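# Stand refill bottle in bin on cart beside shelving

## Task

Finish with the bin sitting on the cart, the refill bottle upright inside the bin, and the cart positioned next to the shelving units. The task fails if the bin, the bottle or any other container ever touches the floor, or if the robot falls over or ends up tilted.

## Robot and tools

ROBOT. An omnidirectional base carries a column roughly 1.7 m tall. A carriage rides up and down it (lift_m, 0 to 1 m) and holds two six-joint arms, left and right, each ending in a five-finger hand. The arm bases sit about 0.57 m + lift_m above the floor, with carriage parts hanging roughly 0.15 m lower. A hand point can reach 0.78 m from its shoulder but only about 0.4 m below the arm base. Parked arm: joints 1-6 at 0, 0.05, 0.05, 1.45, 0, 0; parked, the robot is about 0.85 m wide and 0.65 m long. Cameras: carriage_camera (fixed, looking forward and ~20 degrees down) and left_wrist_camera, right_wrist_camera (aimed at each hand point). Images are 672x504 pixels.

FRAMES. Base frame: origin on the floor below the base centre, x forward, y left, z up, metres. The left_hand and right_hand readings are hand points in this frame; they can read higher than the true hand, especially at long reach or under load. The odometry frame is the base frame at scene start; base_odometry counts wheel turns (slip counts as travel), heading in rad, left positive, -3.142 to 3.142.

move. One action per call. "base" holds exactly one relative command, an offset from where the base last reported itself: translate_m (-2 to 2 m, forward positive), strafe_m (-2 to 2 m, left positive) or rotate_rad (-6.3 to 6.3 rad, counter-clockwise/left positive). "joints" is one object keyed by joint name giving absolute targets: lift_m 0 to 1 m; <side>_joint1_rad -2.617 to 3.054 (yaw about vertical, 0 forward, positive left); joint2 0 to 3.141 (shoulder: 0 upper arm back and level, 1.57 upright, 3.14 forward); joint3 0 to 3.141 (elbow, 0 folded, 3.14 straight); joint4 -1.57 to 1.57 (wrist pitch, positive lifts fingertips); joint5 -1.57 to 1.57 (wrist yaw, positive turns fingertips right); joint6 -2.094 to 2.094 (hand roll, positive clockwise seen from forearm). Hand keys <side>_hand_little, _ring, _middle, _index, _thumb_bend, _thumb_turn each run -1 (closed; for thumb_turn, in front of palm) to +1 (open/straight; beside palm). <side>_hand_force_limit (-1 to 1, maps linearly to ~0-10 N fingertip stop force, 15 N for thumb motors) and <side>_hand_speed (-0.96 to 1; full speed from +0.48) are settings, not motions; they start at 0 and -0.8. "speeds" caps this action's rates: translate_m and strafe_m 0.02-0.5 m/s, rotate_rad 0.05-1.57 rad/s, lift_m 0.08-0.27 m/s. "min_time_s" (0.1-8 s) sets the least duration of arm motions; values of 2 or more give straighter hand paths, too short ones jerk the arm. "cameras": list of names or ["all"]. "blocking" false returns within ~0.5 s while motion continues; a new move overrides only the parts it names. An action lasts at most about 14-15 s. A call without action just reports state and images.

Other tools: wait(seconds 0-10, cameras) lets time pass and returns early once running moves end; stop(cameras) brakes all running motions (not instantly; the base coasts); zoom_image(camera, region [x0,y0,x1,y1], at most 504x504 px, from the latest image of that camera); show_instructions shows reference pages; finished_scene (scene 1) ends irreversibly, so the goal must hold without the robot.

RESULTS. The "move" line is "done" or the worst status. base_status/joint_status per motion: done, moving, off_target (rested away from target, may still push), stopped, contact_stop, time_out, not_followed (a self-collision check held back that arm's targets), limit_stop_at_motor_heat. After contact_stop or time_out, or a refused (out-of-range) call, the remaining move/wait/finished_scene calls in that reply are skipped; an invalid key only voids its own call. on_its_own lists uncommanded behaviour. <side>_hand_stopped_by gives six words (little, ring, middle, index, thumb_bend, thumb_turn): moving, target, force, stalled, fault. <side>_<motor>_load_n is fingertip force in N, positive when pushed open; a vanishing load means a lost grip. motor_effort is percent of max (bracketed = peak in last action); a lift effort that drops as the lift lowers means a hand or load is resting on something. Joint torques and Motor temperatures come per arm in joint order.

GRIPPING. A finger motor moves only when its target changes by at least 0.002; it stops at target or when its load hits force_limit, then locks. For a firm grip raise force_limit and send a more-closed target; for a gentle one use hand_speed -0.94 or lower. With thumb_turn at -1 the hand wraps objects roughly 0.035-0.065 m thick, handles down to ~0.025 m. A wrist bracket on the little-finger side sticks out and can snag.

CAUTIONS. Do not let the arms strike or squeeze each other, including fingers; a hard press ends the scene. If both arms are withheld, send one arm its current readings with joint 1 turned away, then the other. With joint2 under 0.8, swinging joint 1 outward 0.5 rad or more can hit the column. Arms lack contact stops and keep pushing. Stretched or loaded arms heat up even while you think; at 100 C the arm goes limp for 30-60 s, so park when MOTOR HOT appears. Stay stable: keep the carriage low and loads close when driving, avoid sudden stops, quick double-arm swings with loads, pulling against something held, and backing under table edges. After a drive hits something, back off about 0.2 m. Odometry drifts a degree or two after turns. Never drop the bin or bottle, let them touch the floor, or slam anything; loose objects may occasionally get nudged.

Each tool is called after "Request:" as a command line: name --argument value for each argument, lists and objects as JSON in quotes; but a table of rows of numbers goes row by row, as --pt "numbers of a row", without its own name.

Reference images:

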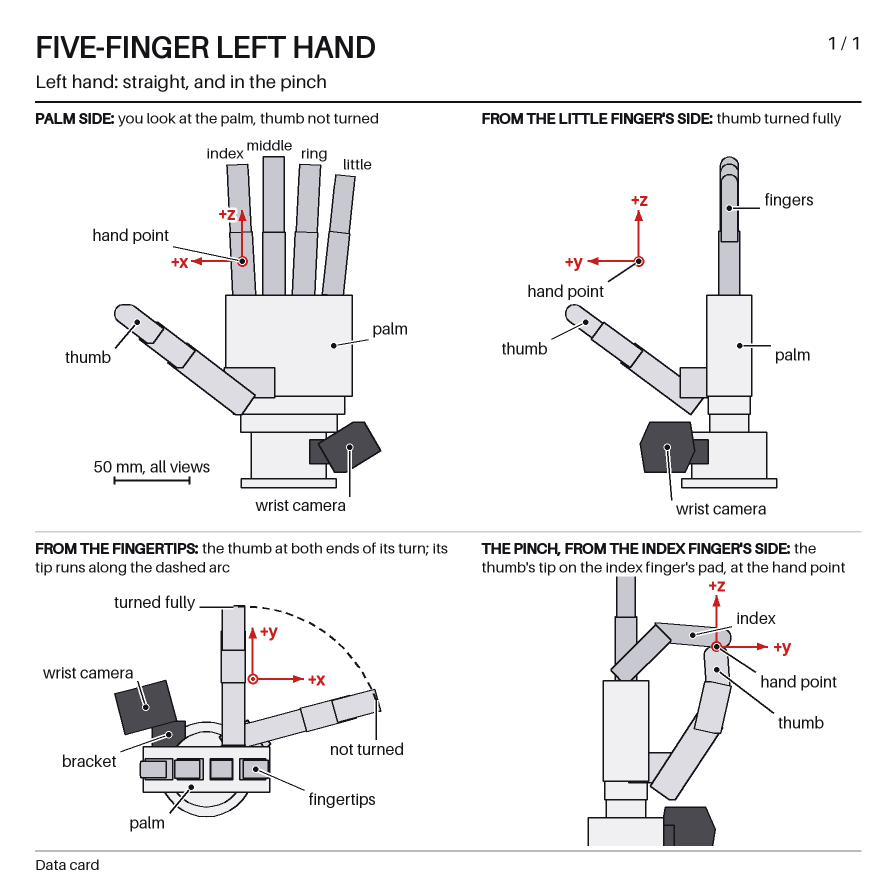

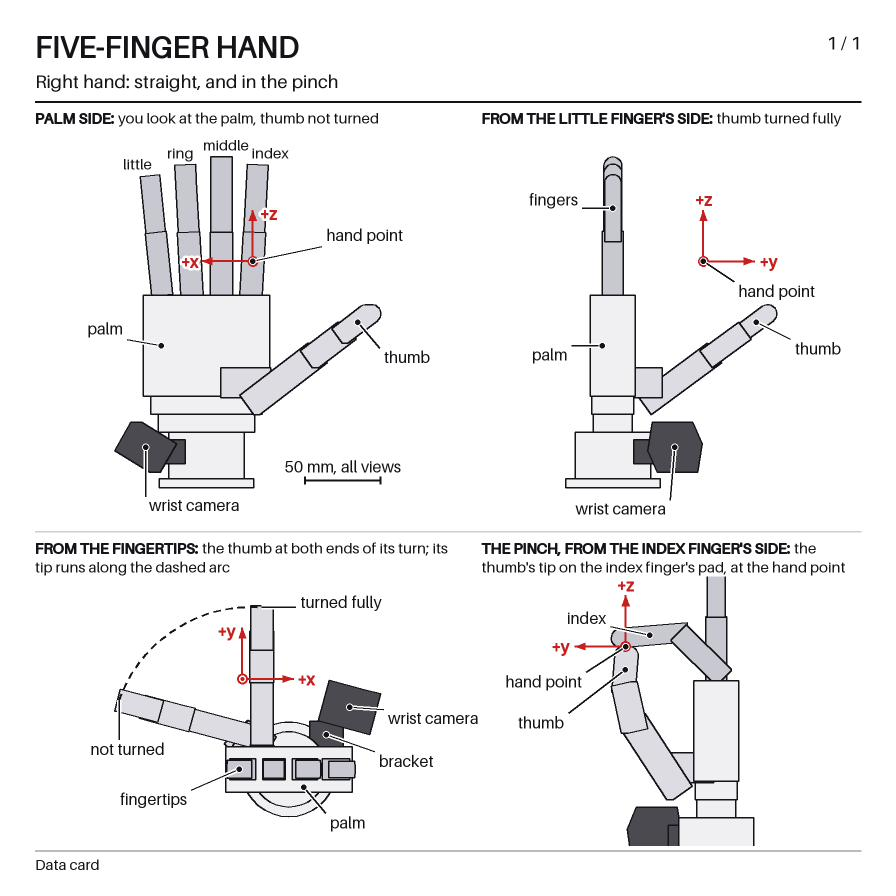

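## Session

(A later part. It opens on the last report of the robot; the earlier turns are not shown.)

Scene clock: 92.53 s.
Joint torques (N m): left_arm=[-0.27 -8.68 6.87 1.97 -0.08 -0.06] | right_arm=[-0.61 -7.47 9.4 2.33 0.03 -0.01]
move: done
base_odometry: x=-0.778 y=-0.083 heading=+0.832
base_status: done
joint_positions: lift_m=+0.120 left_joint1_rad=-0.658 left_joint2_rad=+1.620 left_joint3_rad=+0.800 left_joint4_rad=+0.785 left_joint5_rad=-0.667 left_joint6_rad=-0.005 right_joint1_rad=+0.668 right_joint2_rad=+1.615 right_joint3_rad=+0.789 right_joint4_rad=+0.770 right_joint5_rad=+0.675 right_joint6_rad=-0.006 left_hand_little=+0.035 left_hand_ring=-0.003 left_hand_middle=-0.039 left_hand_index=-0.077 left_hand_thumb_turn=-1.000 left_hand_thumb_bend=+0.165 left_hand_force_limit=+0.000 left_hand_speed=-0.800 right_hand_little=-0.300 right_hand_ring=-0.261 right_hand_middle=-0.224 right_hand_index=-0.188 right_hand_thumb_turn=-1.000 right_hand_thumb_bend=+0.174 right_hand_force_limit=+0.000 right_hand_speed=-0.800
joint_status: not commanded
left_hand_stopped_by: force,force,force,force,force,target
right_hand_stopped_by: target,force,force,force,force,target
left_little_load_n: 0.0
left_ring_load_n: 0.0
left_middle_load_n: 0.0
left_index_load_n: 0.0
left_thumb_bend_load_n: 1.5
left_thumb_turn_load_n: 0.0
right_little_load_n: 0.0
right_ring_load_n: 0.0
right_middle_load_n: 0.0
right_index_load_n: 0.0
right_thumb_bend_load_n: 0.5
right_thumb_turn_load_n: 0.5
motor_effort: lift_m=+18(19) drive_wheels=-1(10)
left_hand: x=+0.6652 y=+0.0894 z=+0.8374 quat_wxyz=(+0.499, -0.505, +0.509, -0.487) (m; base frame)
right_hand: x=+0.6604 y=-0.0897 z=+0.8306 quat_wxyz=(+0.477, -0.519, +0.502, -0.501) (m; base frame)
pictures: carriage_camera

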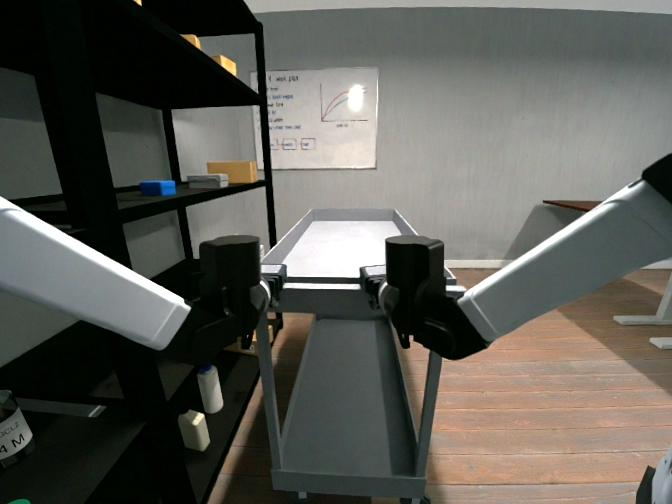

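Request:
move --joints '{"left_hand_speed": 0, "right_hand_speed": 0, "left_hand_thumb_bend": 1, "right_hand_thumb_bend": 1, "left_hand_index": 0.1, "left_hand_middle": 0.1, "left_hand_ring": 0.1, "left_hand_little": 0.1, "right_hand_index": 0.1, "right_hand_middle": 0.1, "right_hand_ring": 0.1, "right_hand_little": 0.1}' --cameras '["left_wrist_camera", "right_wrist_camera"]'

Request:
move --joints '{"lift_m": 0.3}' --speeds '{"lift_m": 0.1}' --cameras '["all"]'

Scene clock: 95.13 s.
Joint torques (N m): left_arm=[-0.57 -8.61 6.65 1.79 -0.18 -0.06] | right_arm=[-0.36 -6.94 10.14 2.18 0 -0.04]
move: done
base_odometry: x=-0.778 y=-0.083 heading=+0.832
base_status: not commanded
joint_positions: lift_m=+0.120 left_joint1_rad=-0.655 left_joint2_rad=+1.619 left_joint3_rad=+0.801 left_joint4_rad=+0.802 left_joint5_rad=-0.657 left_joint6_rad=-0.005 right_joint1_rad=+0.665 right_joint2_rad=+1.609 right_joint3_rad=+0.782 right_joint4_rad=+0.783 right_joint5_rad=+0.677 right_joint6_rad=-0.003 left_hand_little=+0.100 left_hand_ring=+0.100 left_hand_middle=+0.100 left_hand_index=+0.100 left_hand_thumb_turn=-1.000 left_hand_thumb_bend=+1.000 left_hand_force_limit=+0.000 left_hand_speed=+0.000 right_hand_little=+0.100 right_hand_ring=+0.100 right_hand_middle=+0.100 right_hand_index=+0.100 right_hand_thumb_turn=-1.000 right_hand_thumb_bend=+1.000 right_hand_force_limit=+0.000 right_hand_speed=+0.000
joint_status: all done
left_hand_stopped_by: target,target,target,target,target,target
right_hand_stopped_by: target,target,target,target,target,target
left_little_load_n: 2.0
left_ring_load_n: 0.0
left_middle_load_n: 0.0
left_index_load_n: 0.0
left_thumb_bend_load_n: 0.0
left_thumb_turn_load_n: 0.0
right_little_load_n: 0.0
right_ring_load_n: 0.5
right_middle_load_n: 0.0
right_index_load_n: 0.0
right_thumb_bend_load_n: 0.0
right_thumb_turn_load_n: 0.0
motor_effort: lift_m=+18(19) drive_wheels=-3(7)
left_hand: x=+0.6665 y=+0.0879 z=+0.8424 quat_wxyz=(+0.498, -0.502, +0.504, -0.495) (m; base frame)
right_hand: x=+0.6603 y=-0.0914 z=+0.8333 quat_wxyz=(+0.481, -0.513, +0.504, -0.502) (m; base frame)
pictures: left_wrist_camera, right_wrist_camera

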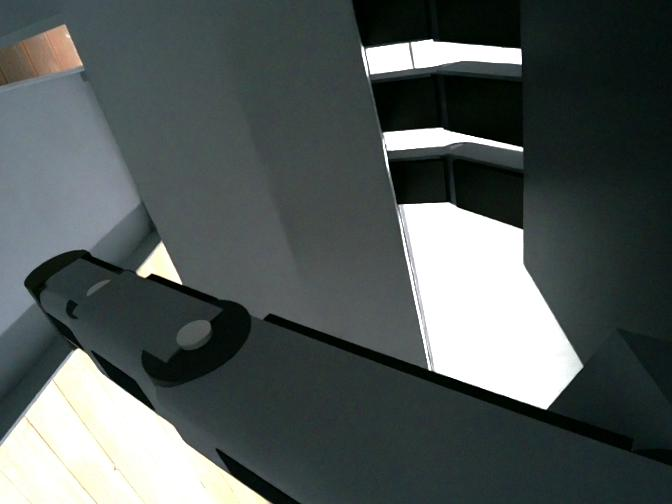

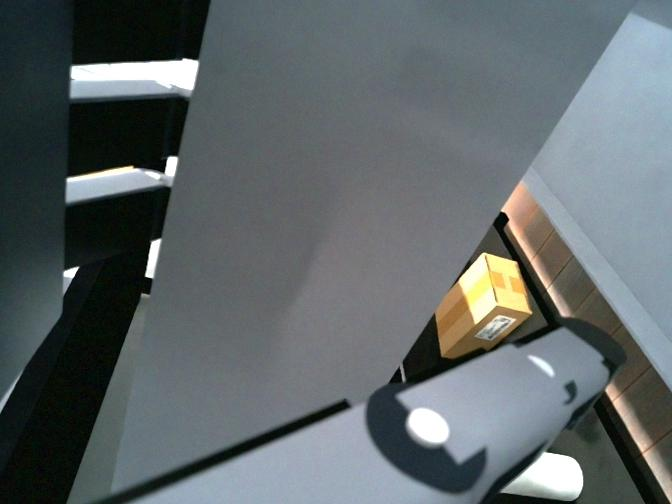

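Scene clock: 97.33 s.
Joint torques (N m): left_arm=[-0.55 -8.54 6.6 1.82 -0.19 -0.07] | right_arm=[-0.4 -6.97 9.48 2.06 0 -0.04]
move: done
base_odometry: x=-0.778 y=-0.083 heading=+0.832
base_status: not commanded
joint_positions: lift_m=+0.300 left_joint1_rad=-0.655 left_joint2_rad=+1.617 left_joint3_rad=+0.801 left_joint4_rad=+0.802 left_joint5_rad=-0.657 left_joint6_rad=-0.005 right_joint1_rad=+0.665 right_joint2_rad=+1.609 right_joint3_rad=+0.788 right_joint4_rad=+0.794 right_joint5_rad=+0.677 right_joint6_rad=-0.003 left_hand_little=+0.100 left_hand_ring=+0.100 left_hand_middle=+0.100 left_hand_index=+0.100 left_hand_thumb_turn=-1.000 left_hand_thumb_bend=+1.000 left_hand_force_limit=+0.000 left_hand_speed=+0.000 right_hand_little=+0.100 right_hand_ring=+0.100 right_hand_middle=+0.100 right_hand_index=+0.100 right_hand_thumb_turn=-1.000 right_hand_thumb_bend=+1.000 right_hand_force_limit=+0.000 right_hand_speed=+0.000
joint_status: all done
left_hand_stopped_by: target,target,target,target,target,target
right_hand_stopped_by: target,target,target,target,target,target
left_little_load_n: 0.0
left_ring_load_n: 0.0
left_middle_load_n: 0.0
left_index_load_n: 0.0
left_thumb_bend_load_n: 0.0
left_thumb_turn_load_n: 0.0
right_little_load_n: 0.0
right_ring_load_n: 0.0
right_middle_load_n: 0.0
right_index_load_n: 0.0
right_thumb_bend_load_n: 0.0
right_thumb_turn_load_n: 0.0
motor_effort: lift_m=+20(25) drive_wheels=-4(7)
left_hand: x=+0.6664 y=+0.0881 z=+1.0229 quat_wxyz=(+0.499, -0.502, +0.503, -0.496) (m; base frame)
right_hand: x=+0.6619 y=-0.0901 z=+1.0186 quat_wxyz=(+0.487, -0.507, +0.503, -0.502) (m; base frame)
pictures: carriage_camera, left_wrist_camera, right_wrist_camera

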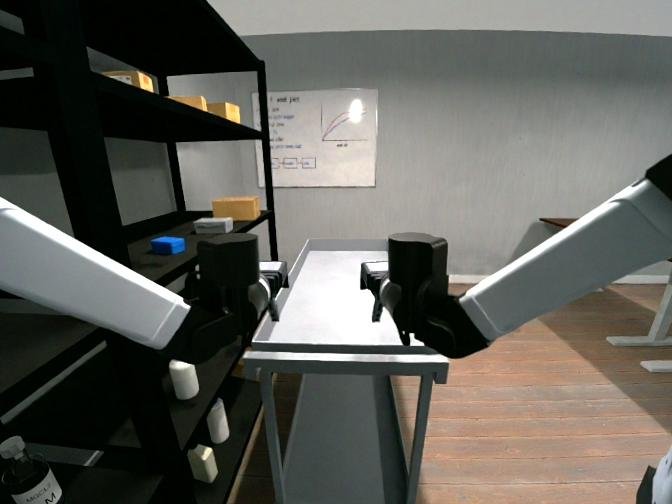

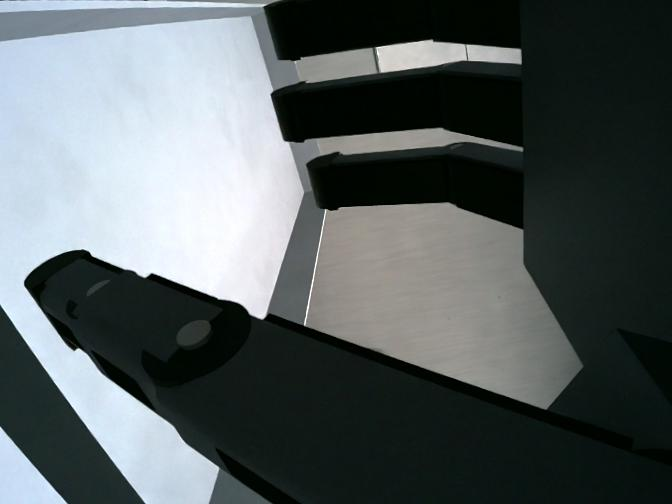

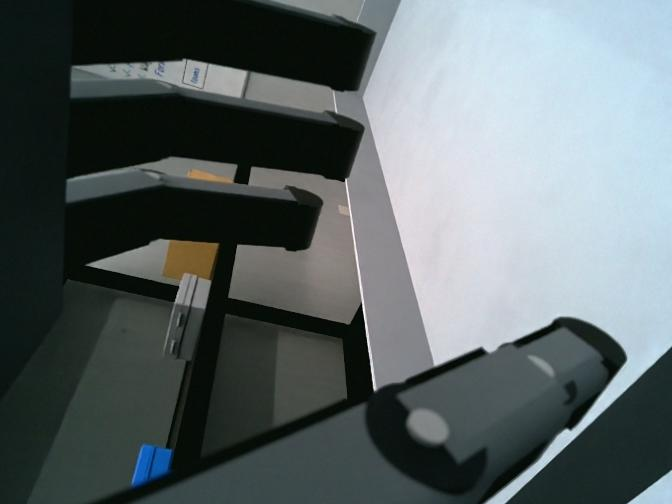

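Request:
move --base '{"strafe_m": -0.6}'

Request:
move --base '{"rotate_rad": 1.524}' --joints '{"left_joint1_rad": 0, "left_joint2_rad": 0.05, "left_joint3_rad": 0.05, "left_joint4_rad": 1.45, "left_joint5_rad": 0, "left_joint6_rad": 0, "right_joint1_rad": 0, "right_joint2_rad": 0.05, "right_joint3_rad": 0.05, "right_joint4_rad": 1.45, "right_joint5_rad": 0, "right_joint6_rad": 0}' --cameras '["carriage_camera"]'

Scene clock: 101.03 s.
Joint torques (N m): left_arm=[-0.46 -8.36 6.63 1.84 -0.15 -0.03] | right_arm=[0.01 -6.97 9.48 2.06 0.02 -0.03]
move: done
base_odometry: x=-0.335 y=-0.487 heading=+0.832
base_status: done
joint_positions: lift_m=+0.300 left_joint1_rad=-0.656 left_joint2_rad=+1.617 left_joint3_rad=+0.801 left_joint4_rad=+0.802 left_joint5_rad=-0.659 left_joint6_rad=-0.005 right_joint1_rad=+0.662 right_joint2_rad=+1.609 right_joint3_rad=+0.788 right_joint4_rad=+0.794 right_joint5_rad=+0.675 right_joint6_rad=-0.003 left_hand_little=+0.100 left_hand_ring=+0.100 left_hand_middle=+0.100 left_hand_index=+0.100 left_hand_thumb_turn=-1.000 left_hand_thumb_bend=+1.000 left_hand_force_limit=+0.000 left_hand_speed=+0.000 right_hand_little=+0.100 right_hand_ring=+0.100 right_hand_middle=+0.100 right_hand_index=+0.100 right_hand_thumb_turn=-1.000 right_hand_thumb_bend=+1.000 right_hand_force_limit=+0.000 right_hand_speed=+0.000
joint_status: not commanded
left_hand_stopped_by: target,target,target,target,target,target
right_hand_stopped_by: target,target,target,target,target,target
left_little_load_n: 0.0
left_ring_load_n: 0.0
left_middle_load_n: 0.0
left_index_load_n: 0.0
left_thumb_bend_load_n: 0.0
left_thumb_turn_load_n: 0.0
right_little_load_n: 0.0
right_ring_load_n: 0.0
right_middle_load_n: 0.0
right_index_load_n: 0.0
right_thumb_bend_load_n: 0.0
right_thumb_turn_load_n: 0.0
motor_effort: lift_m=+20(21) drive_wheels=-5(20)
left_hand: x=+0.6661 y=+0.0879 z=+1.0230 quat_wxyz=(+0.499, -0.502, +0.503, -0.496) (m; base frame)
right_hand: x=+0.6626 y=-0.0911 z=+1.0186 quat_wxyz=(+0.486, -0.507, +0.503, -0.503) (m; base frame)
pictures: none

Scene clock: 104.10 s.
Joint torques (N m): left_arm=[0.25 3.17 4.14 0.21 0.14 -0.06] | right_arm=[-0.38 2.54 6.15 0.32 -0.07 -0.03]
move: done
base_odometry: x=-0.335 y=-0.487 heading=+2.356
base_status: done
joint_positions: lift_m=+0.300 left_joint1_rad=-0.007 left_joint2_rad=+0.056 left_joint3_rad=+0.063 left_joint4_rad=+1.436 left_joint5_rad=-0.015 left_joint6_rad=-0.005 right_joint1_rad=+0.006 right_joint2_rad=+0.060 right_joint3_rad=+0.054 right_joint4_rad=+1.437 right_joint5_rad=+0.009 right_joint6_rad=-0.003 left_hand_little=+0.100 left_hand_ring=+0.100 left_hand_middle=+0.100 left_hand_index=+0.100 left_hand_thumb_turn=-1.000 left_hand_thumb_bend=+1.000 left_hand_force_limit=+0.000 left_hand_speed=+0.000 right_hand_little=+0.100 right_hand_ring=+0.100 right_hand_middle=+0.100 right_hand_index=+0.100 right_hand_thumb_turn=-1.000 right_hand_thumb_bend=+1.000 right_hand_force_limit=+0.000 right_hand_speed=+0.000
joint_status: all done
left_hand_stopped_by: target,target,target,target,target,target
right_hand_stopped_by: target,target,target,target,target,target
left_little_load_n: 0.0
left_ring_load_n: 0.0
left_middle_load_n: 0.0
left_index_load_n: 0.0
left_thumb_bend_load_n: 0.0
left_thumb_turn_load_n: 0.0
right_little_load_n: 0.0
right_ring_load_n: 0.0
right_middle_load_n: 0.0
right_index_load_n: 0.0
right_thumb_bend_load_n: 0.0
right_thumb_turn_load_n: 0.0
motor_effort: lift_m=+20(21) drive_wheels=+5(13)
left_hand: x=+0.3154 y=+0.2831 z=+1.2956 quat_wxyz=(+0.702, -0.050, +0.040, -0.709) (m; base frame)
right_hand: x=+0.3197 y=-0.2824 z=+1.2920 quat_wxyz=(+0.706, -0.047, +0.052, -0.705) (m; base frame)
pictures: carriage_camera

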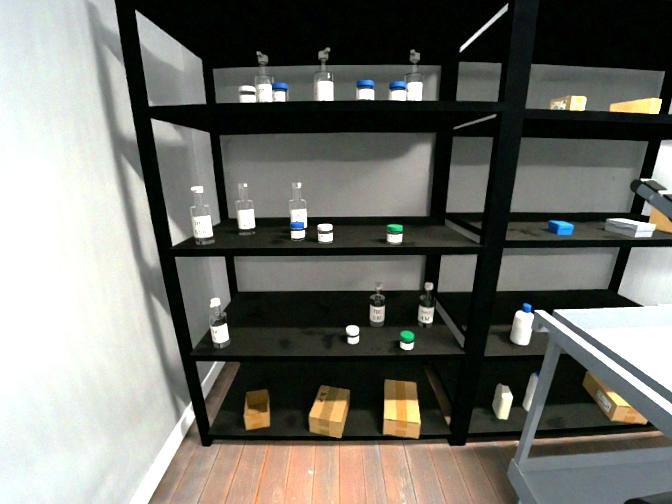

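Request:
move --base '{"translate_m": -0.3}'

Request:
move --base '{"strafe_m": -1.15}' --cameras '["carriage_camera"]'

Scene clock: 106.87 s.
Joint torques (N m): left_arm=[0.34 3.14 4.08 0.16 0.15 -0.11] | right_arm=[-0.36 2.67 6.08 0.23 -0.07 -0.03]
move: done
base_odometry: x=-0.122 y=-0.699 heading=+2.357
base_status: done
joint_positions: lift_m=+0.300 left_joint1_rad=-0.007 left_joint2_rad=+0.056 left_joint3_rad=+0.063 left_joint4_rad=+1.441 left_joint5_rad=-0.013 left_joint6_rad=-0.005 right_joint1_rad=+0.006 right_joint2_rad=+0.058 right_joint3_rad=+0.054 right_joint4_rad=+1.443 right_joint5_rad=+0.009 right_joint6_rad=-0.003 left_hand_little=+0.100 left_hand_ring=+0.100 left_hand_middle=+0.100 left_hand_index=+0.100 left_hand_thumb_turn=-1.000 left_hand_thumb_bend=+1.000 left_hand_force_limit=+0.000 left_hand_speed=+0.000 right_hand_little=+0.100 right_hand_ring=+0.100 right_hand_middle=+0.100 right_hand_index=+0.100 right_hand_thumb_turn=-1.000 right_hand_thumb_bend=+1.000 right_hand_force_limit=+0.000 right_hand_speed=+0.000
joint_status: not commanded
left_hand_stopped_by: target,target,target,target,target,target
right_hand_stopped_by: target,target,target,target,target,target
left_little_load_n: 0.0
left_ring_load_n: 0.0
left_middle_load_n: 0.5
left_index_load_n: 0.0
left_thumb_bend_load_n: 0.0
left_thumb_turn_load_n: 0.0
right_little_load_n: 0.0
right_ring_load_n: 0.0
right_middle_load_n: 0.0
right_index_load_n: 0.0
right_thumb_bend_load_n: 0.0
right_thumb_turn_load_n: 0.0
motor_effort: lift_m=+20(21) drive_wheels=-6(17)
left_hand: x=+0.3141 y=+0.2828 z=+1.2960 quat_wxyz=(+0.702, -0.048, +0.039, -0.710) (m; base frame)
right_hand: x=+0.3175 y=-0.2824 z=+1.2928 quat_wxyz=(+0.706, -0.044, +0.050, -0.705) (m; base frame)
pictures: none

Scene clock: 111.57 s.
Joint torques (N m): left_arm=[0.29 3.08 4.18 0.13 0.09 -0.09] | right_arm=[-0.23 2.66 6.09 0.23 -0.03 -0.03]
move: done
base_odometry: x=+0.691 y=+0.115 heading=+2.356
base_status: done
joint_positions: lift_m=+0.300 left_joint1_rad=-0.007 left_joint2_rad=+0.056 left_joint3_rad=+0.063 left_joint4_rad=+1.441 left_joint5_rad=-0.012 left_joint6_rad=-0.005 right_joint1_rad=+0.004 right_joint2_rad=+0.058 right_joint3_rad=+0.054 right_joint4_rad=+1.443 right_joint5_rad=+0.007 right_joint6_rad=-0.003 left_hand_little=+0.100 left_hand_ring=+0.100 left_hand_middle=+0.100 left_hand_index=+0.100 left_hand_thumb_turn=-1.000 left_hand_thumb_bend=+1.000 left_hand_force_limit=+0.000 left_hand_speed=+0.000 right_hand_little=+0.100 right_hand_ring=+0.100 right_hand_middle=+0.100 right_hand_index=+0.100 right_hand_thumb_turn=-1.000 right_hand_thumb_bend=+1.000 right_hand_force_limit=+0.000 right_hand_speed=+0.000
joint_status: not commanded
left_hand_stopped_by: target,target,target,target,target,target
right_hand_stopped_by: target,target,target,target,target,target
left_little_load_n: 0.0
left_ring_load_n: 0.0
left_middle_load_n: 0.0
left_index_load_n: -0.5
left_thumb_bend_load_n: 0.0
left_thumb_turn_load_n: 0.0
right_little_load_n: 0.0
right_ring_load_n: -0.5
right_middle_load_n: 0.0
right_index_load_n: 0.0
right_thumb_bend_load_n: 0.0
right_thumb_turn_load_n: 0.0
motor_effort: lift_m=+20(21) drive_wheels=-2(13)
left_hand: x=+0.3141 y=+0.2825 z=+1.2960 quat_wxyz=(+0.702, -0.048, +0.039, -0.710) (m; base frame)
right_hand: x=+0.3175 y=-0.2821 z=+1.2927 quat_wxyz=(+0.706, -0.044, +0.049, -0.705) (m; base frame)
pictures: carriage_camera

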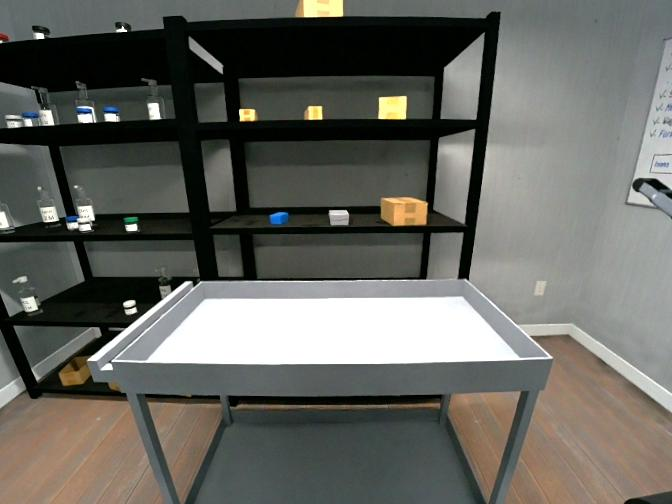

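Request:
move --base '{"translate_m": 0.3}' --joints '{"lift_m": 0.5}' --speeds '{"translate_m": 0.15}' --cameras '["carriage_camera"]'

Request:
move --base '{"translate_m": 0.15}' --speeds '{"translate_m": 0.06}' --cameras '["carriage_camera"]'

Scene clock: 114.87 s.
Joint torques (N m): left_arm=[0.27 3.58 4.49 0.15 0.13 -0.08] | right_arm=[-0.25 3.02 6.45 0.2 -0.03 -0.04]
move: done
base_odometry: x=+0.479 y=+0.327 heading=+2.356
base_status: done
joint_positions: lift_m=+0.500 left_joint1_rad=-0.007 left_joint2_rad=+0.052 left_joint3_rad=+0.059 left_joint4_rad=+1.442 left_joint5_rad=-0.012 left_joint6_rad=-0.005 right_joint1_rad=+0.004 right_joint2_rad=+0.054 right_joint3_rad=+0.050 right_joint4_rad=+1.445 right_joint5_rad=+0.007 right_joint6_rad=-0.003 left_hand_little=+0.100 left_hand_ring=+0.100 left_hand_middle=+0.100 left_hand_index=+0.100 left_hand_thumb_turn=-1.000 left_hand_thumb_bend=+1.000 left_hand_force_limit=+0.000 left_hand_speed=+0.000 right_hand_little=+0.100 right_hand_ring=+0.100 right_hand_middle=+0.100 right_hand_index=+0.100 right_hand_thumb_turn=-1.000 right_hand_thumb_bend=+1.000 right_hand_force_limit=+0.000 right_hand_speed=+0.000
joint_status: all done
left_hand_stopped_by: target,target,target,target,target,target
right_hand_stopped_by: target,target,target,target,target,target
left_little_load_n: 0.0
left_ring_load_n: 0.0
left_middle_load_n: 0.0
left_index_load_n: 0.0
left_thumb_bend_load_n: 0.0
left_thumb_turn_load_n: 0.0
right_little_load_n: 0.0
right_ring_load_n: 0.0
right_middle_load_n: 0.0
right_index_load_n: 0.0
right_thumb_bend_load_n: 0.0
right_thumb_turn_load_n: 0.0
motor_effort: lift_m=+20(25) drive_wheels=-3(13)
left_hand: x=+0.3139 y=+0.2825 z=+1.4949 quat_wxyz=(+0.702, -0.047, +0.039, -0.710) (m; base frame)
right_hand: x=+0.3167 y=-0.2821 z=+1.4920 quat_wxyz=(+0.706, -0.043, +0.048, -0.705) (m; base frame)
pictures: carriage_camera

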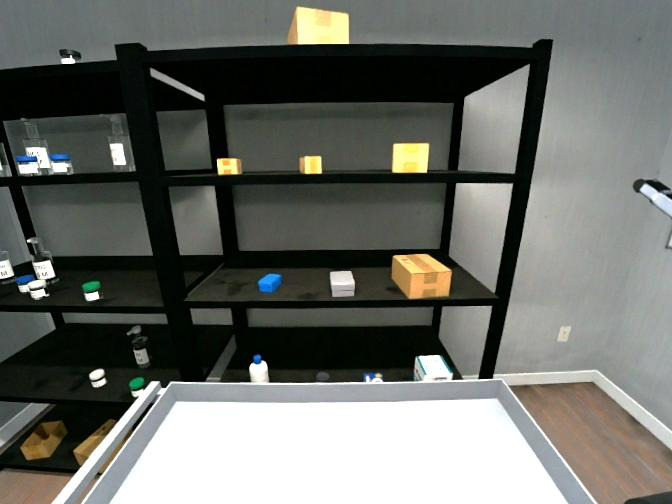

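Scene clock: 117.90 s.
Joint torques (N m): left_arm=[0.39 3.49 4.56 0.16 0.12 -0.07] | right_arm=[-0.23 3.08 6.49 0.17 -0.03 -0.03]
move: done
base_odometry: x=+0.373 y=+0.433 heading=+2.356
base_status: done
joint_positions: lift_m=+0.500 left_joint1_rad=-0.007 left_joint2_rad=+0.052 left_joint3_rad=+0.059 left_joint4_rad=+1.443 left_joint5_rad=-0.012 left_joint6_rad=-0.005 right_joint1_rad=+0.004 right_joint2_rad=+0.054 right_joint3_rad=+0.050 right_joint4_rad=+1.446 right_joint5_rad=+0.007 right_joint6_rad=-0.003 left_hand_little=+0.100 left_hand_ring=+0.100 left_hand_middle=+0.100 left_hand_index=+0.100 left_hand_thumb_turn=-1.000 left_hand_thumb_bend=+1.000 left_hand_force_limit=+0.000 left_hand_speed=+0.000 right_hand_little=+0.100 right_hand_ring=+0.100 right_hand_middle=+0.100 right_hand_index=+0.100 right_hand_thumb_turn=-1.000 right_hand_thumb_bend=+1.000 right_hand_force_limit=+0.000 right_hand_speed=+0.000
joint_status: not commanded
left_hand_stopped_by: target,target,target,target,target,target
right_hand_stopped_by: target,target,target,target,target,target
left_little_load_n: 0.0
left_ring_load_n: 0.0
left_middle_load_n: 0.0
left_index_load_n: 0.0
left_thumb_bend_load_n: 0.0
left_thumb_turn_load_n: 0.0
right_little_load_n: 0.5
right_ring_load_n: 0.0
right_middle_load_n: 0.0
right_index_load_n: 0.0
right_thumb_bend_load_n: 0.0
right_thumb_turn_load_n: 0.0
motor_effort: lift_m=+20(21) drive_wheels=+3(11)
left_hand: x=+0.3137 y=+0.2825 z=+1.4950 quat_wxyz=(+0.702, -0.047, +0.038, -0.710) (m; base frame)
right_hand: x=+0.3163 y=-0.2821 z=+1.4921 quat_wxyz=(+0.706, -0.043, +0.047, -0.705) (m; base frame)
pictures: carriage_camera

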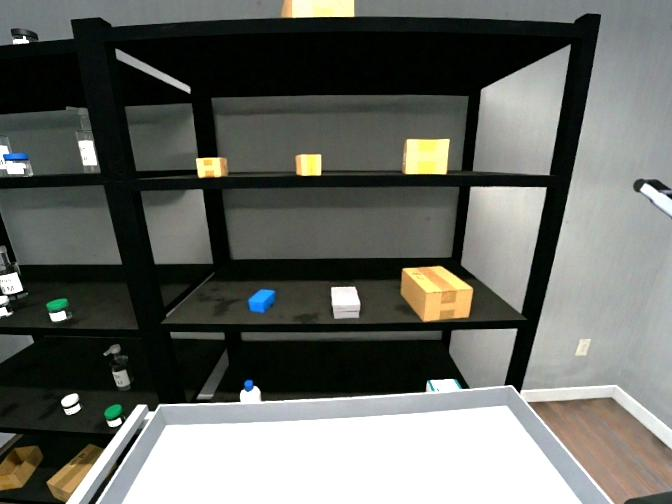

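Request:
move --base '{"translate_m": -0.06}'

Request:
move --base '{"strafe_m": 0.2}'

Request:
move --base '{"translate_m": 0.12}' --speeds '{"translate_m": 0.06}' --cameras '["carriage_camera"]'

Scene clock: 119.60 s.
Joint torques (N m): left_arm=[0.25 3.33 4.64 0.1 0.11 -0.1] | right_arm=[-0.24 3.08 6.46 0.13 -0.03 -0.04]
move: done
base_odometry: x=+0.415 y=+0.391 heading=+2.356
base_status: done
joint_positions: lift_m=+0.500 left_joint1_rad=-0.007 left_joint2_rad=+0.052 left_joint3_rad=+0.059 left_joint4_rad=+1.447 left_joint5_rad=-0.012 left_joint6_rad=-0.005 right_joint1_rad=+0.004 right_joint2_rad=+0.054 right_joint3_rad=+0.050 right_joint4_rad=+1.450 right_joint5_rad=+0.006 right_joint6_rad=-0.003 left_hand_little=+0.100 left_hand_ring=+0.100 left_hand_middle=+0.100 left_hand_index=+0.100 left_hand_thumb_turn=-1.000 left_hand_thumb_bend=+1.000 left_hand_force_limit=+0.000 left_hand_speed=+0.000 right_hand_little=+0.100 right_hand_ring=+0.100 right_hand_middle=+0.100 right_hand_index=+0.100 right_hand_thumb_turn=-1.000 right_hand_thumb_bend=+1.000 right_hand_force_limit=+0.000 right_hand_speed=+0.000
joint_status: not commanded
left_hand_stopped_by: target,target,target,target,target,target
right_hand_stopped_by: target,target,target,target,target,target
left_little_load_n: 0.0
left_ring_load_n: 0.0
left_middle_load_n: 0.0
left_index_load_n: 0.0
left_thumb_bend_load_n: 0.5
left_thumb_turn_load_n: 0.0
right_little_load_n: 0.0
right_ring_load_n: 0.0
right_middle_load_n: 0.0
right_index_load_n: 0.0
right_thumb_bend_load_n: 0.0
right_thumb_turn_load_n: 0.0
motor_effort: lift_m=+20(21) drive_wheels=+1(13)
left_hand: x=+0.3127 y=+0.2826 z=+1.4953 quat_wxyz=(+0.702, -0.046, +0.037, -0.710) (m; base frame)
right_hand: x=+0.3153 y=-0.2821 z=+1.4925 quat_wxyz=(+0.706, -0.042, +0.046, -0.705) (m; base frame)
pictures: none

Scene clock: 121.70 s.
Joint torques (N m): left_arm=[0.42 3.48 4.45 0.09 0.1 -0.09] | right_arm=[-0.08 3.07 6.43 0.13 -0.02 -0.04]
move: done
base_odometry: x=+0.274 y=+0.249 heading=+2.356
base_status: done
joint_positions: lift_m=+0.500 left_joint1_rad=-0.007 left_joint2_rad=+0.052 left_joint3_rad=+0.059 left_joint4_rad=+1.447 left_joint5_rad=-0.012 left_joint6_rad=-0.005 right_joint1_rad=+0.002 right_joint2_rad=+0.054 right_joint3_rad=+0.050 right_joint4_rad=+1.450 right_joint5_rad=+0.004 right_joint6_rad=-0.003 left_hand_little=+0.100 left_hand_ring=+0.100 left_hand_middle=+0.100 left_hand_index=+0.100 left_hand_thumb_turn=-1.000 left_hand_thumb_bend=+1.000 left_hand_force_limit=+0.000 left_hand_speed=+0.000 right_hand_little=+0.100 right_hand_ring=+0.100 right_hand_middle=+0.100 right_hand_index=+0.100 right_hand_thumb_turn=-1.000 right_hand_thumb_bend=+1.000 right_hand_force_limit=+0.000 right_hand_speed=+0.000
joint_status: not commanded
left_hand_stopped_by: target,target,target,target,target,target
right_hand_stopped_by: target,target,target,target,target,target
left_little_load_n: 0.0
left_ring_load_n: 0.0
left_middle_load_n: 0.0
left_index_load_n: 0.0
left_thumb_bend_load_n: 0.0
left_thumb_turn_load_n: 0.0
right_little_load_n: 0.0
right_ring_load_n: 0.0
right_middle_load_n: -0.5
right_index_load_n: 0.0
right_thumb_bend_load_n: 0.0
right_thumb_turn_load_n: 0.0
motor_effort: lift_m=+21(21) drive_wheels=-1(14)
left_hand: x=+0.3127 y=+0.2824 z=+1.4953 quat_wxyz=(+0.702, -0.045, +0.037, -0.710) (m; base frame)
right_hand: x=+0.3154 y=-0.2819 z=+1.4924 quat_wxyz=(+0.706, -0.042, +0.045, -0.706) (m; base frame)
pictures: none

Scene clock: 124.23 s.
Joint torques (N m): left_arm=[0.31 3.54 4.62 0.07 0.1 -0.05] | right_arm=[-0.06 3.07 6.45 0.13 -0.02 -0.03]
move: done
base_odometry: x=+0.189 y=+0.334 heading=+2.356
base_status: done
joint_positions: lift_m=+0.500 left_joint1_rad=-0.007 left_joint2_rad=+0.052 left_joint3_rad=+0.059 left_joint4_rad=+1.447 left_joint5_rad=-0.012 left_joint6_rad=-0.005 right_joint1_rad=+0.002 right_joint2_rad=+0.054 right_joint3_rad=+0.050 right_joint4_rad=+1.450 right_joint5_rad=+0.004 right_joint6_rad=-0.003 left_hand_little=+0.100 left_hand_ring=+0.100 left_hand_middle=+0.100 left_hand_index=+0.100 left_hand_thumb_turn=-1.000 left_hand_thumb_bend=+1.000 left_hand_force_limit=+0.000 left_hand_speed=+0.000 right_hand_little=+0.100 right_hand_ring=+0.100 right_hand_middle=+0.100 right_hand_index=+0.100 right_hand_thumb_turn=-1.000 right_hand_thumb_bend=+1.000 right_hand_force_limit=+0.000 right_hand_speed=+0.000
joint_status: not commanded
left_hand_stopped_by: target,target,target,target,target,target
right_hand_stopped_by: target,target,target,target,target,target
left_little_load_n: 0.0
left_ring_load_n: 0.0
left_middle_load_n: 0.0
left_index_load_n: 0.0
left_thumb_bend_load_n: 0.0
left_thumb_turn_load_n: 0.0
right_little_load_n: 0.0
right_ring_load_n: 0.0
right_middle_load_n: 0.0
right_index_load_n: 0.0
right_thumb_bend_load_n: 0.0
right_thumb_turn_load_n: 0.0
motor_effort: lift_m=+20(21) drive_wheels=-1(9)
left_hand: x=+0.3127 y=+0.2824 z=+1.4953 quat_wxyz=(+0.702, -0.045, +0.037, -0.710) (m; base frame)
right_hand: x=+0.3154 y=-0.2819 z=+1.4924 quat_wxyz=(+0.706, -0.042, +0.045, -0.706) (m; base frame)
pictures: carriage_camera

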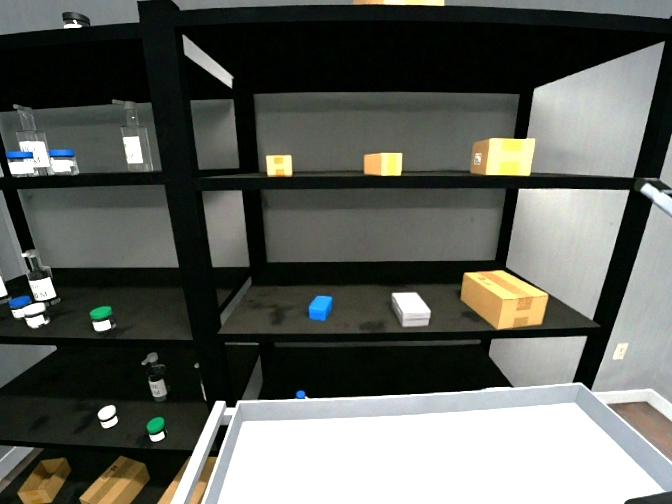

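Request:
move --base '{"translate_m": -0.06}'

Request:
move --base '{"strafe_m": 0.2}'

Request:
move --base '{"translate_m": 0.12}' --speeds '{"translate_m": 0.06}' --cameras '["carriage_camera"]'

Scene clock: 126.07 s.
Joint torques (N m): left_arm=[0.38 3.47 4.48 0.04 0.11 -0.08] | right_arm=[-0.06 3.08 6.43 0.12 -0.01 -0.04]
Motor temperatures (°C): left_arm=[32 41 45 37 34 30] | right_arm=[28 43 46 37 29 29]
move: done
base_odometry: x=+0.231 y=+0.292 heading=+2.356
base_status: done
joint_positions: lift_m=+0.500 left_joint1_rad=-0.007 left_joint2_rad=+0.052 left_joint3_rad=+0.059 left_joint4_rad=+1.449 left_joint5_rad=-0.012 left_joint6_rad=-0.005 right_joint1_rad=+0.002 right_joint2_rad=+0.054 right_joint3_rad=+0.050 right_joint4_rad=+1.452 right_joint5_rad=+0.004 right_joint6_rad=-0.003 left_hand_little=+0.100 left_hand_ring=+0.100 left_hand_middle=+0.100 left_hand_index=+0.100 left_hand_thumb_turn=-1.000 left_hand_thumb_bend=+1.000 left_hand_force_limit=+0.000 left_hand_speed=+0.000 right_hand_little=+0.100 right_hand_ring=+0.100 right_hand_middle=+0.100 right_hand_index=+0.100 right_hand_thumb_turn=-1.000 right_hand_thumb_bend=+1.000 right_hand_force_limit=+0.000 right_hand_speed=+0.000
joint_status: not commanded
left_hand_stopped_by: target,target,target,target,target,target
right_hand_stopped_by: target,target,target,target,target,target
left_little_load_n: 0.0
left_ring_load_n: 0.0
left_middle_load_n: 0.0
left_index_load_n: 0.0
left_thumb_bend_load_n: 0.0
left_thumb_turn_load_n: 0.0
right_little_load_n: 0.0
right_ring_load_n: 0.0
right_middle_load_n: 0.0
right_index_load_n: 0.0
right_thumb_bend_load_n: 0.0
right_thumb_turn_load_n: 0.0
motor_effort: lift_m=+20(21) drive_wheels=+3(11)
left_hand: x=+0.3120 y=+0.2824 z=+1.4956 quat_wxyz=(+0.702, -0.045, +0.036, -0.710) (m; base frame)
right_hand: x=+0.3150 y=-0.2819 z=+1.4925 quat_wxyz=(+0.706, -0.042, +0.045, -0.706) (m; base frame)
pictures: none

Scene clock: 128.17 s.
Joint torques (N m): left_arm=[0.36 3.59 4.51 0.08 0.05 -0.06] | right_arm=[0.05 3.06 6.45 0.12 0 -0.03]
move: done
base_odometry: x=+0.089 y=+0.151 heading=+2.356
base_status: done
joint_positions: lift_m=+0.500 left_joint1_rad=-0.007 left_joint2_rad=+0.052 left_joint3_rad=+0.059 left_joint4_rad=+1.449 left_joint5_rad=-0.010 left_joint6_rad=-0.005 right_joint1_rad=+0.001 right_joint2_rad=+0.054 right_joint3_rad=+0.050 right_joint4_rad=+1.452 right_joint5_rad=+0.003 right_joint6_rad=-0.003 left_hand_little=+0.100 left_hand_ring=+0.100 left_hand_middle=+0.100 left_hand_index=+0.100 left_hand_thumb_turn=-1.000 left_hand_thumb_bend=+1.000 left_hand_force_limit=+0.000 left_hand_speed=+0.000 right_hand_little=+0.100 right_hand_ring=+0.100 right_hand_middle=+0.100 right_hand_index=+0.100 right_hand_thumb_turn=-1.000 right_hand_thumb_bend=+1.000 right_hand_force_limit=+0.000 right_hand_speed=+0.000
joint_status: not commanded
left_hand_stopped_by: target,target,target,target,target,target
right_hand_stopped_by: target,target,target,target,target,target
left_little_load_n: 0.0
left_ring_load_n: 0.0
left_middle_load_n: 0.0
left_index_load_n: 0.0
left_thumb_bend_load_n: 0.0
left_thumb_turn_load_n: 0.0
right_little_load_n: 0.0
right_ring_load_n: 0.0
right_middle_load_n: 0.0
right_index_load_n: 0.0
right_thumb_bend_load_n: 0.0
right_thumb_turn_load_n: 0.0
motor_effort: lift_m=+20(21) drive_wheels=-3(12)
left_hand: x=+0.3120 y=+0.2821 z=+1.4955 quat_wxyz=(+0.702, -0.044, +0.037, -0.710) (m; base frame)
right_hand: x=+0.3150 y=-0.2817 z=+1.4925 quat_wxyz=(+0.705, -0.042, +0.044, -0.706) (m; base frame)
pictures: none

Scene clock: 130.70 s.
Joint torques (N m): left_arm=[0.38 3.47 4.41 0.06 0.11 -0.08] | right_arm=[0.05 3.08 6.42 0.13 0 -0.03]
move: done
base_odometry: x=+0.005 y=+0.235 heading=+2.356
base_status: done
joint_positions: lift_m=+0.500 left_joint1_rad=-0.007 left_joint2_rad=+0.052 left_joint3_rad=+0.059 left_joint4_rad=+1.449 left_joint5_rad=-0.010 left_joint6_rad=-0.005 right_joint1_rad=+0.001 right_joint2_rad=+0.054 right_joint3_rad=+0.050 right_joint4_rad=+1.451 right_joint5_rad=+0.003 right_joint6_rad=-0.003 left_hand_little=+0.100 left_hand_ring=+0.100 left_hand_middle=+0.100 left_hand_index=+0.100 left_hand_thumb_turn=-1.000 left_hand_thumb_bend=+1.000 left_hand_force_limit=+0.000 left_hand_speed=+0.000 right_hand_little=+0.100 right_hand_ring=+0.100 right_hand_middle=+0.100 right_hand_index=+0.100 right_hand_thumb_turn=-1.000 right_hand_thumb_bend=+1.000 right_hand_force_limit=+0.000 right_hand_speed=+0.000
joint_status: not commanded
left_hand_stopped_by: target,target,target,target,target,target
right_hand_stopped_by: target,target,target,target,target,target
left_little_load_n: 0.0
left_ring_load_n: 0.0
left_middle_load_n: 0.0
left_index_load_n: 0.0
left_thumb_bend_load_n: 0.0
left_thumb_turn_load_n: 0.0
right_little_load_n: 0.0
right_ring_load_n: 0.0
right_middle_load_n: 0.0
right_index_load_n: 0.0
right_thumb_bend_load_n: 0.0
right_thumb_turn_load_n: 0.0
motor_effort: lift_m=+20(21) drive_wheels=+4(12)
left_hand: x=+0.3120 y=+0.2821 z=+1.4955 quat_wxyz=(+0.702, -0.044, +0.037, -0.710) (m; base frame)
right_hand: x=+0.3151 y=-0.2817 z=+1.4925 quat_wxyz=(+0.705, -0.042, +0.044, -0.706) (m; base frame)
pictures: carriage_camera

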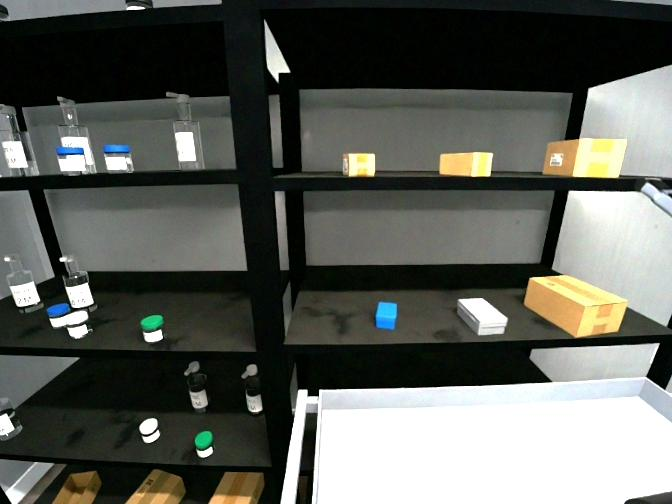

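Request:
move --base '{"translate_m": -0.6}' --joints '{"lift_m": 0.35}' --cameras '["carriage_camera"]'

Request:
move --base '{"rotate_rad": 3.1416}' --cameras '["carriage_camera"]'

Scene clock: 134.63 s.
Joint torques (N m): left_arm=[0.24 3.63 4.68 0.04 0.08 -0.09] | right_arm=[0.03 3.03 6.65 0.12 0 -0.03]
move: done
base_odometry: x=+0.429 y=-0.189 heading=+2.356
base_status: done
joint_positions: lift_m=+0.350 left_joint1_rad=-0.007 left_joint2_rad=+0.052 left_joint3_rad=+0.057 left_joint4_rad=+1.451 left_joint5_rad=-0.010 left_joint6_rad=-0.005 right_joint1_rad=+0.001 right_joint2_rad=+0.054 right_joint3_rad=+0.048 right_joint4_rad=+1.451 right_joint5_rad=+0.003 right_joint6_rad=-0.003 left_hand_little=+0.100 left_hand_ring=+0.100 left_hand_middle=+0.100 left_hand_index=+0.100 left_hand_thumb_turn=-1.000 left_hand_thumb_bend=+1.000 left_hand_force_limit=+0.000 left_hand_speed=+0.000 right_hand_little=+0.100 right_hand_ring=+0.100 right_hand_middle=+0.100 right_hand_index=+0.100 right_hand_thumb_turn=-1.000 right_hand_thumb_bend=+1.000 right_hand_force_limit=+0.000 right_hand_speed=+0.000
joint_status: all done
left_hand_stopped_by: target,target,target,target,target,target
right_hand_stopped_by: target,target,target,target,target,target
left_little_load_n: 0.0
left_ring_load_n: 0.0
left_middle_load_n: 0.0
left_index_load_n: 0.0
left_thumb_bend_load_n: 0.0
left_thumb_turn_load_n: 0.0
right_little_load_n: 0.0
right_ring_load_n: 0.0
right_middle_load_n: 0.0
right_index_load_n: 0.0
right_thumb_bend_load_n: 0.5
right_thumb_turn_load_n: 0.0
motor_effort: lift_m=+18(19) drive_wheels=-2(18)
left_hand: x=+0.3122 y=+0.2821 z=+1.3452 quat_wxyz=(+0.702, -0.044, +0.037, -0.710) (m; base frame)
right_hand: x=+0.3157 y=-0.2817 z=+1.3421 quat_wxyz=(+0.705, -0.043, +0.045, -0.706) (m; base frame)
pictures: carriage_camera

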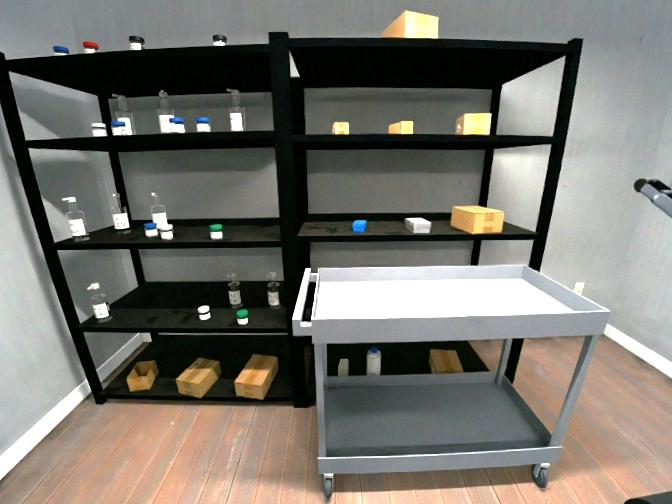

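Scene clock: 138.93 s.
Joint torques (N m): left_arm=[0.2 3.58 4.6 0.07 0.09 -0.08] | right_arm=[0.01 3.04 6.6 0.16 0.01 -0.04]
move: done
base_odometry: x=+0.428 y=-0.189 heading=-0.786
base_status: done
joint_positions: lift_m=+0.350 left_joint1_rad=-0.007 left_joint2_rad=+0.052 left_joint3_rad=+0.057 left_joint4_rad=+1.451 left_joint5_rad=-0.010 left_joint6_rad=-0.005 right_joint1_rad=+0.001 right_joint2_rad=+0.054 right_joint3_rad=+0.048 right_joint4_rad=+1.450 right_joint5_rad=+0.003 right_joint6_rad=-0.003 left_hand_little=+0.100 left_hand_ring=+0.100 left_hand_middle=+0.100 left_hand_index=+0.100 left_hand_thumb_turn=-1.000 left_hand_thumb_bend=+1.000 left_hand_force_limit=+0.000 left_hand_speed=+0.000 right_hand_little=+0.100 right_hand_ring=+0.100 right_hand_middle=+0.100 right_hand_index=+0.100 right_hand_thumb_turn=-1.000 right_hand_thumb_bend=+1.000 right_hand_force_limit=+0.000 right_hand_speed=+0.000
joint_status: not commanded
left_hand_stopped_by: target,target,target,target,target,target
right_hand_stopped_by: target,target,target,target,target,target
left_little_load_n: 0.0
left_ring_load_n: -0.5
left_middle_load_n: 0.0
left_index_load_n: 0.0
left_thumb_bend_load_n: 0.0
left_thumb_turn_load_n: 0.0
right_little_load_n: 0.0
right_ring_load_n: 0.0
right_middle_load_n: 0.0
right_index_load_n: 0.0
right_thumb_bend_load_n: 0.0
right_thumb_turn_load_n: 0.0
motor_effort: lift_m=+19(19) drive_wheels=+3(15)
left_hand: x=+0.3122 y=+0.2821 z=+1.3452 quat_wxyz=(+0.702, -0.044, +0.037, -0.710) (m; base frame)
right_hand: x=+0.3162 y=-0.2817 z=+1.3419 quat_wxyz=(+0.705, -0.044, +0.046, -0.706) (m; base frame)
pictures: carriage_camera

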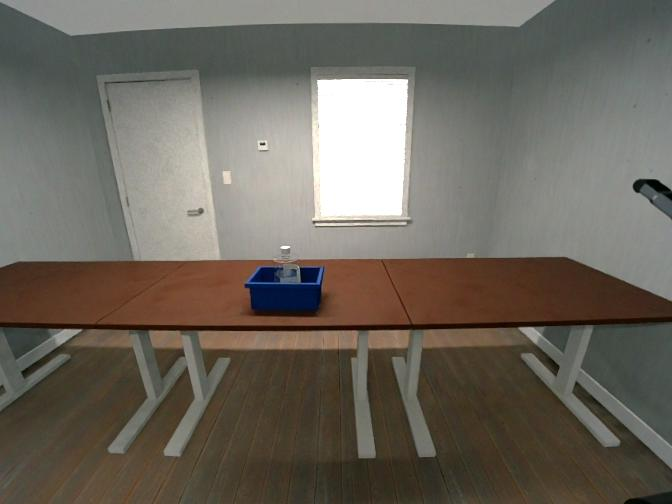

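Request:
zoom_image --camera "carriage_camera" --region '[220, 230, 350, 330]'

Scaled by 3.877 from the camera's 672x504 image, which has a finer 960x720 frame.

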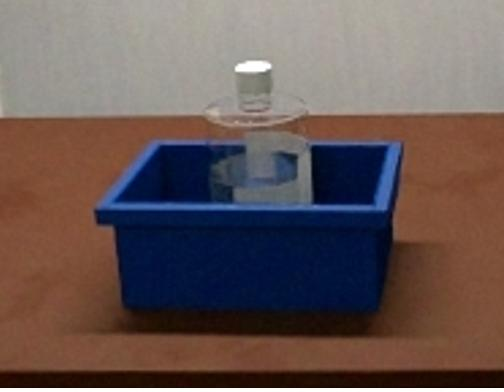

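Request:
move --base '{"strafe_m": 0.17}'

Request:
move --base '{"translate_m": 0.35}' --cameras '["carriage_camera"]'

Request:
zoom_image --camera "carriage_camera" --region '[240, 250, 430, 410]'

Scene clock: 141.77 s.
Joint torques (N m): left_arm=[0.32 3.56 4.72 0.02 0.09 -0.07] | right_arm=[0.16 3.06 6.61 0.15 0.03 -0.03]
move: done
base_odometry: x=+0.549 y=-0.069 heading=-0.785
base_status: done
joint_positions: lift_m=+0.350 left_joint1_rad=-0.007 left_joint2_rad=+0.052 left_joint3_rad=+0.057 left_joint4_rad=+1.451 left_joint5_rad=-0.009 left_joint6_rad=-0.005 right_joint1_rad=+0.000 right_joint2_rad=+0.054 right_joint3_rad=+0.048 right_joint4_rad=+1.450 right_joint5_rad=+0.002 right_joint6_rad=-0.003 left_hand_little=+0.100 left_hand_ring=+0.100 left_hand_middle=+0.100 left_hand_index=+0.100 left_hand_thumb_turn=-1.000 left_hand_thumb_bend=+1.000 left_hand_force_limit=+0.000 left_hand_speed=+0.000 right_hand_little=+0.100 right_hand_ring=+0.100 right_hand_middle=+0.100 right_hand_index=+0.100 right_hand_thumb_turn=-1.000 right_hand_thumb_bend=+1.000 right_hand_force_limit=+0.000 right_hand_speed=+0.000
joint_status: not commanded
left_hand_stopped_by: target,target,target,target,target,target
right_hand_stopped_by: target,target,target,target,target,target
left_little_load_n: 0.0
left_ring_load_n: 0.0
left_middle_load_n: 0.0
left_index_load_n: 0.0
left_thumb_bend_load_n: 0.0
left_thumb_turn_load_n: 0.0
right_little_load_n: 0.0
right_ring_load_n: 0.0
right_middle_load_n: 0.0
right_index_load_n: 0.0
right_thumb_bend_load_n: 0.0
right_thumb_turn_load_n: 0.0
motor_effort: lift_m=+18(19) drive_wheels=-6(14)
left_hand: x=+0.3122 y=+0.2820 z=+1.3451 quat_wxyz=(+0.702, -0.044, +0.037, -0.710) (m; base frame)
right_hand: x=+0.3162 y=-0.2815 z=+1.3419 quat_wxyz=(+0.705, -0.044, +0.045, -0.707) (m; base frame)
pictures: none

Scene clock: 144.43 s.
Joint torques (N m): left_arm=[0.31 3.4 4.68 0.05 0.07 -0.08] | right_arm=[0.16 3.03 6.61 0.17 0.01 -0.03]
move: done
base_odometry: x=+0.796 y=-0.316 heading=-0.785
base_status: done
joint_positions: lift_m=+0.350 left_joint1_rad=-0.007 left_joint2_rad=+0.052 left_joint3_rad=+0.057 left_joint4_rad=+1.450 left_joint5_rad=-0.009 left_joint6_rad=-0.005 right_joint1_rad=+0.000 right_joint2_rad=+0.054 right_joint3_rad=+0.048 right_joint4_rad=+1.447 right_joint5_rad=+0.002 right_joint6_rad=-0.003 left_hand_little=+0.100 left_hand_ring=+0.100 left_hand_middle=+0.100 left_hand_index=+0.100 left_hand_thumb_turn=-1.000 left_hand_thumb_bend=+1.000 left_hand_force_limit=+0.000 left_hand_speed=+0.000 right_hand_little=+0.100 right_hand_ring=+0.100 right_hand_middle=+0.100 right_hand_index=+0.100 right_hand_thumb_turn=-1.000 right_hand_thumb_bend=+1.000 right_hand_force_limit=+0.000 right_hand_speed=+0.000
joint_status: not commanded
left_hand_stopped_by: target,target,target,target,target,target
right_hand_stopped_by: target,target,target,target,target,target
left_little_load_n: 0.0
left_ring_load_n: 0.0
left_middle_load_n: 0.0
left_index_load_n: 0.0
left_thumb_bend_load_n: 0.0
left_thumb_turn_load_n: 0.0
right_little_load_n: 0.0
right_ring_load_n: 0.0
right_middle_load_n: 0.0
right_index_load_n: 0.0
right_thumb_bend_load_n: 0.0
right_thumb_turn_load_n: 0.0
motor_effort: lift_m=+19(19) drive_wheels=-2(14)
left_hand: x=+0.3124 y=+0.2820 z=+1.3451 quat_wxyz=(+0.702, -0.044, +0.038, -0.710) (m; base frame)
right_hand: x=+0.3168 y=-0.2815 z=+1.3416 quat_wxyz=(+0.705, -0.045, +0.046, -0.707) (m; base frame)
pictures: carriage_camera

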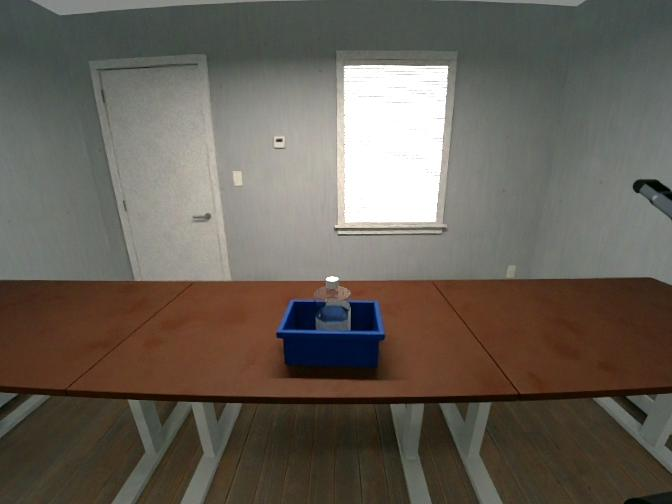

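Scaled by 2.653 from the camera's 672x504 image, which has a finer 960x720 frame.

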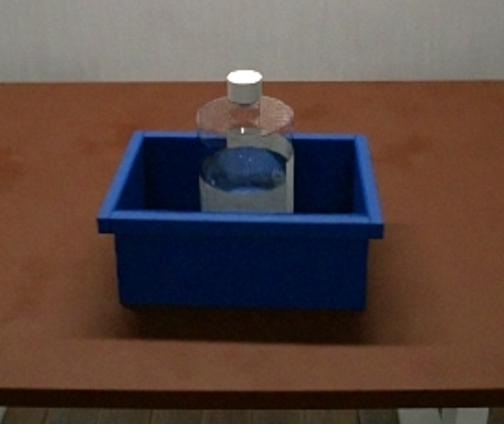

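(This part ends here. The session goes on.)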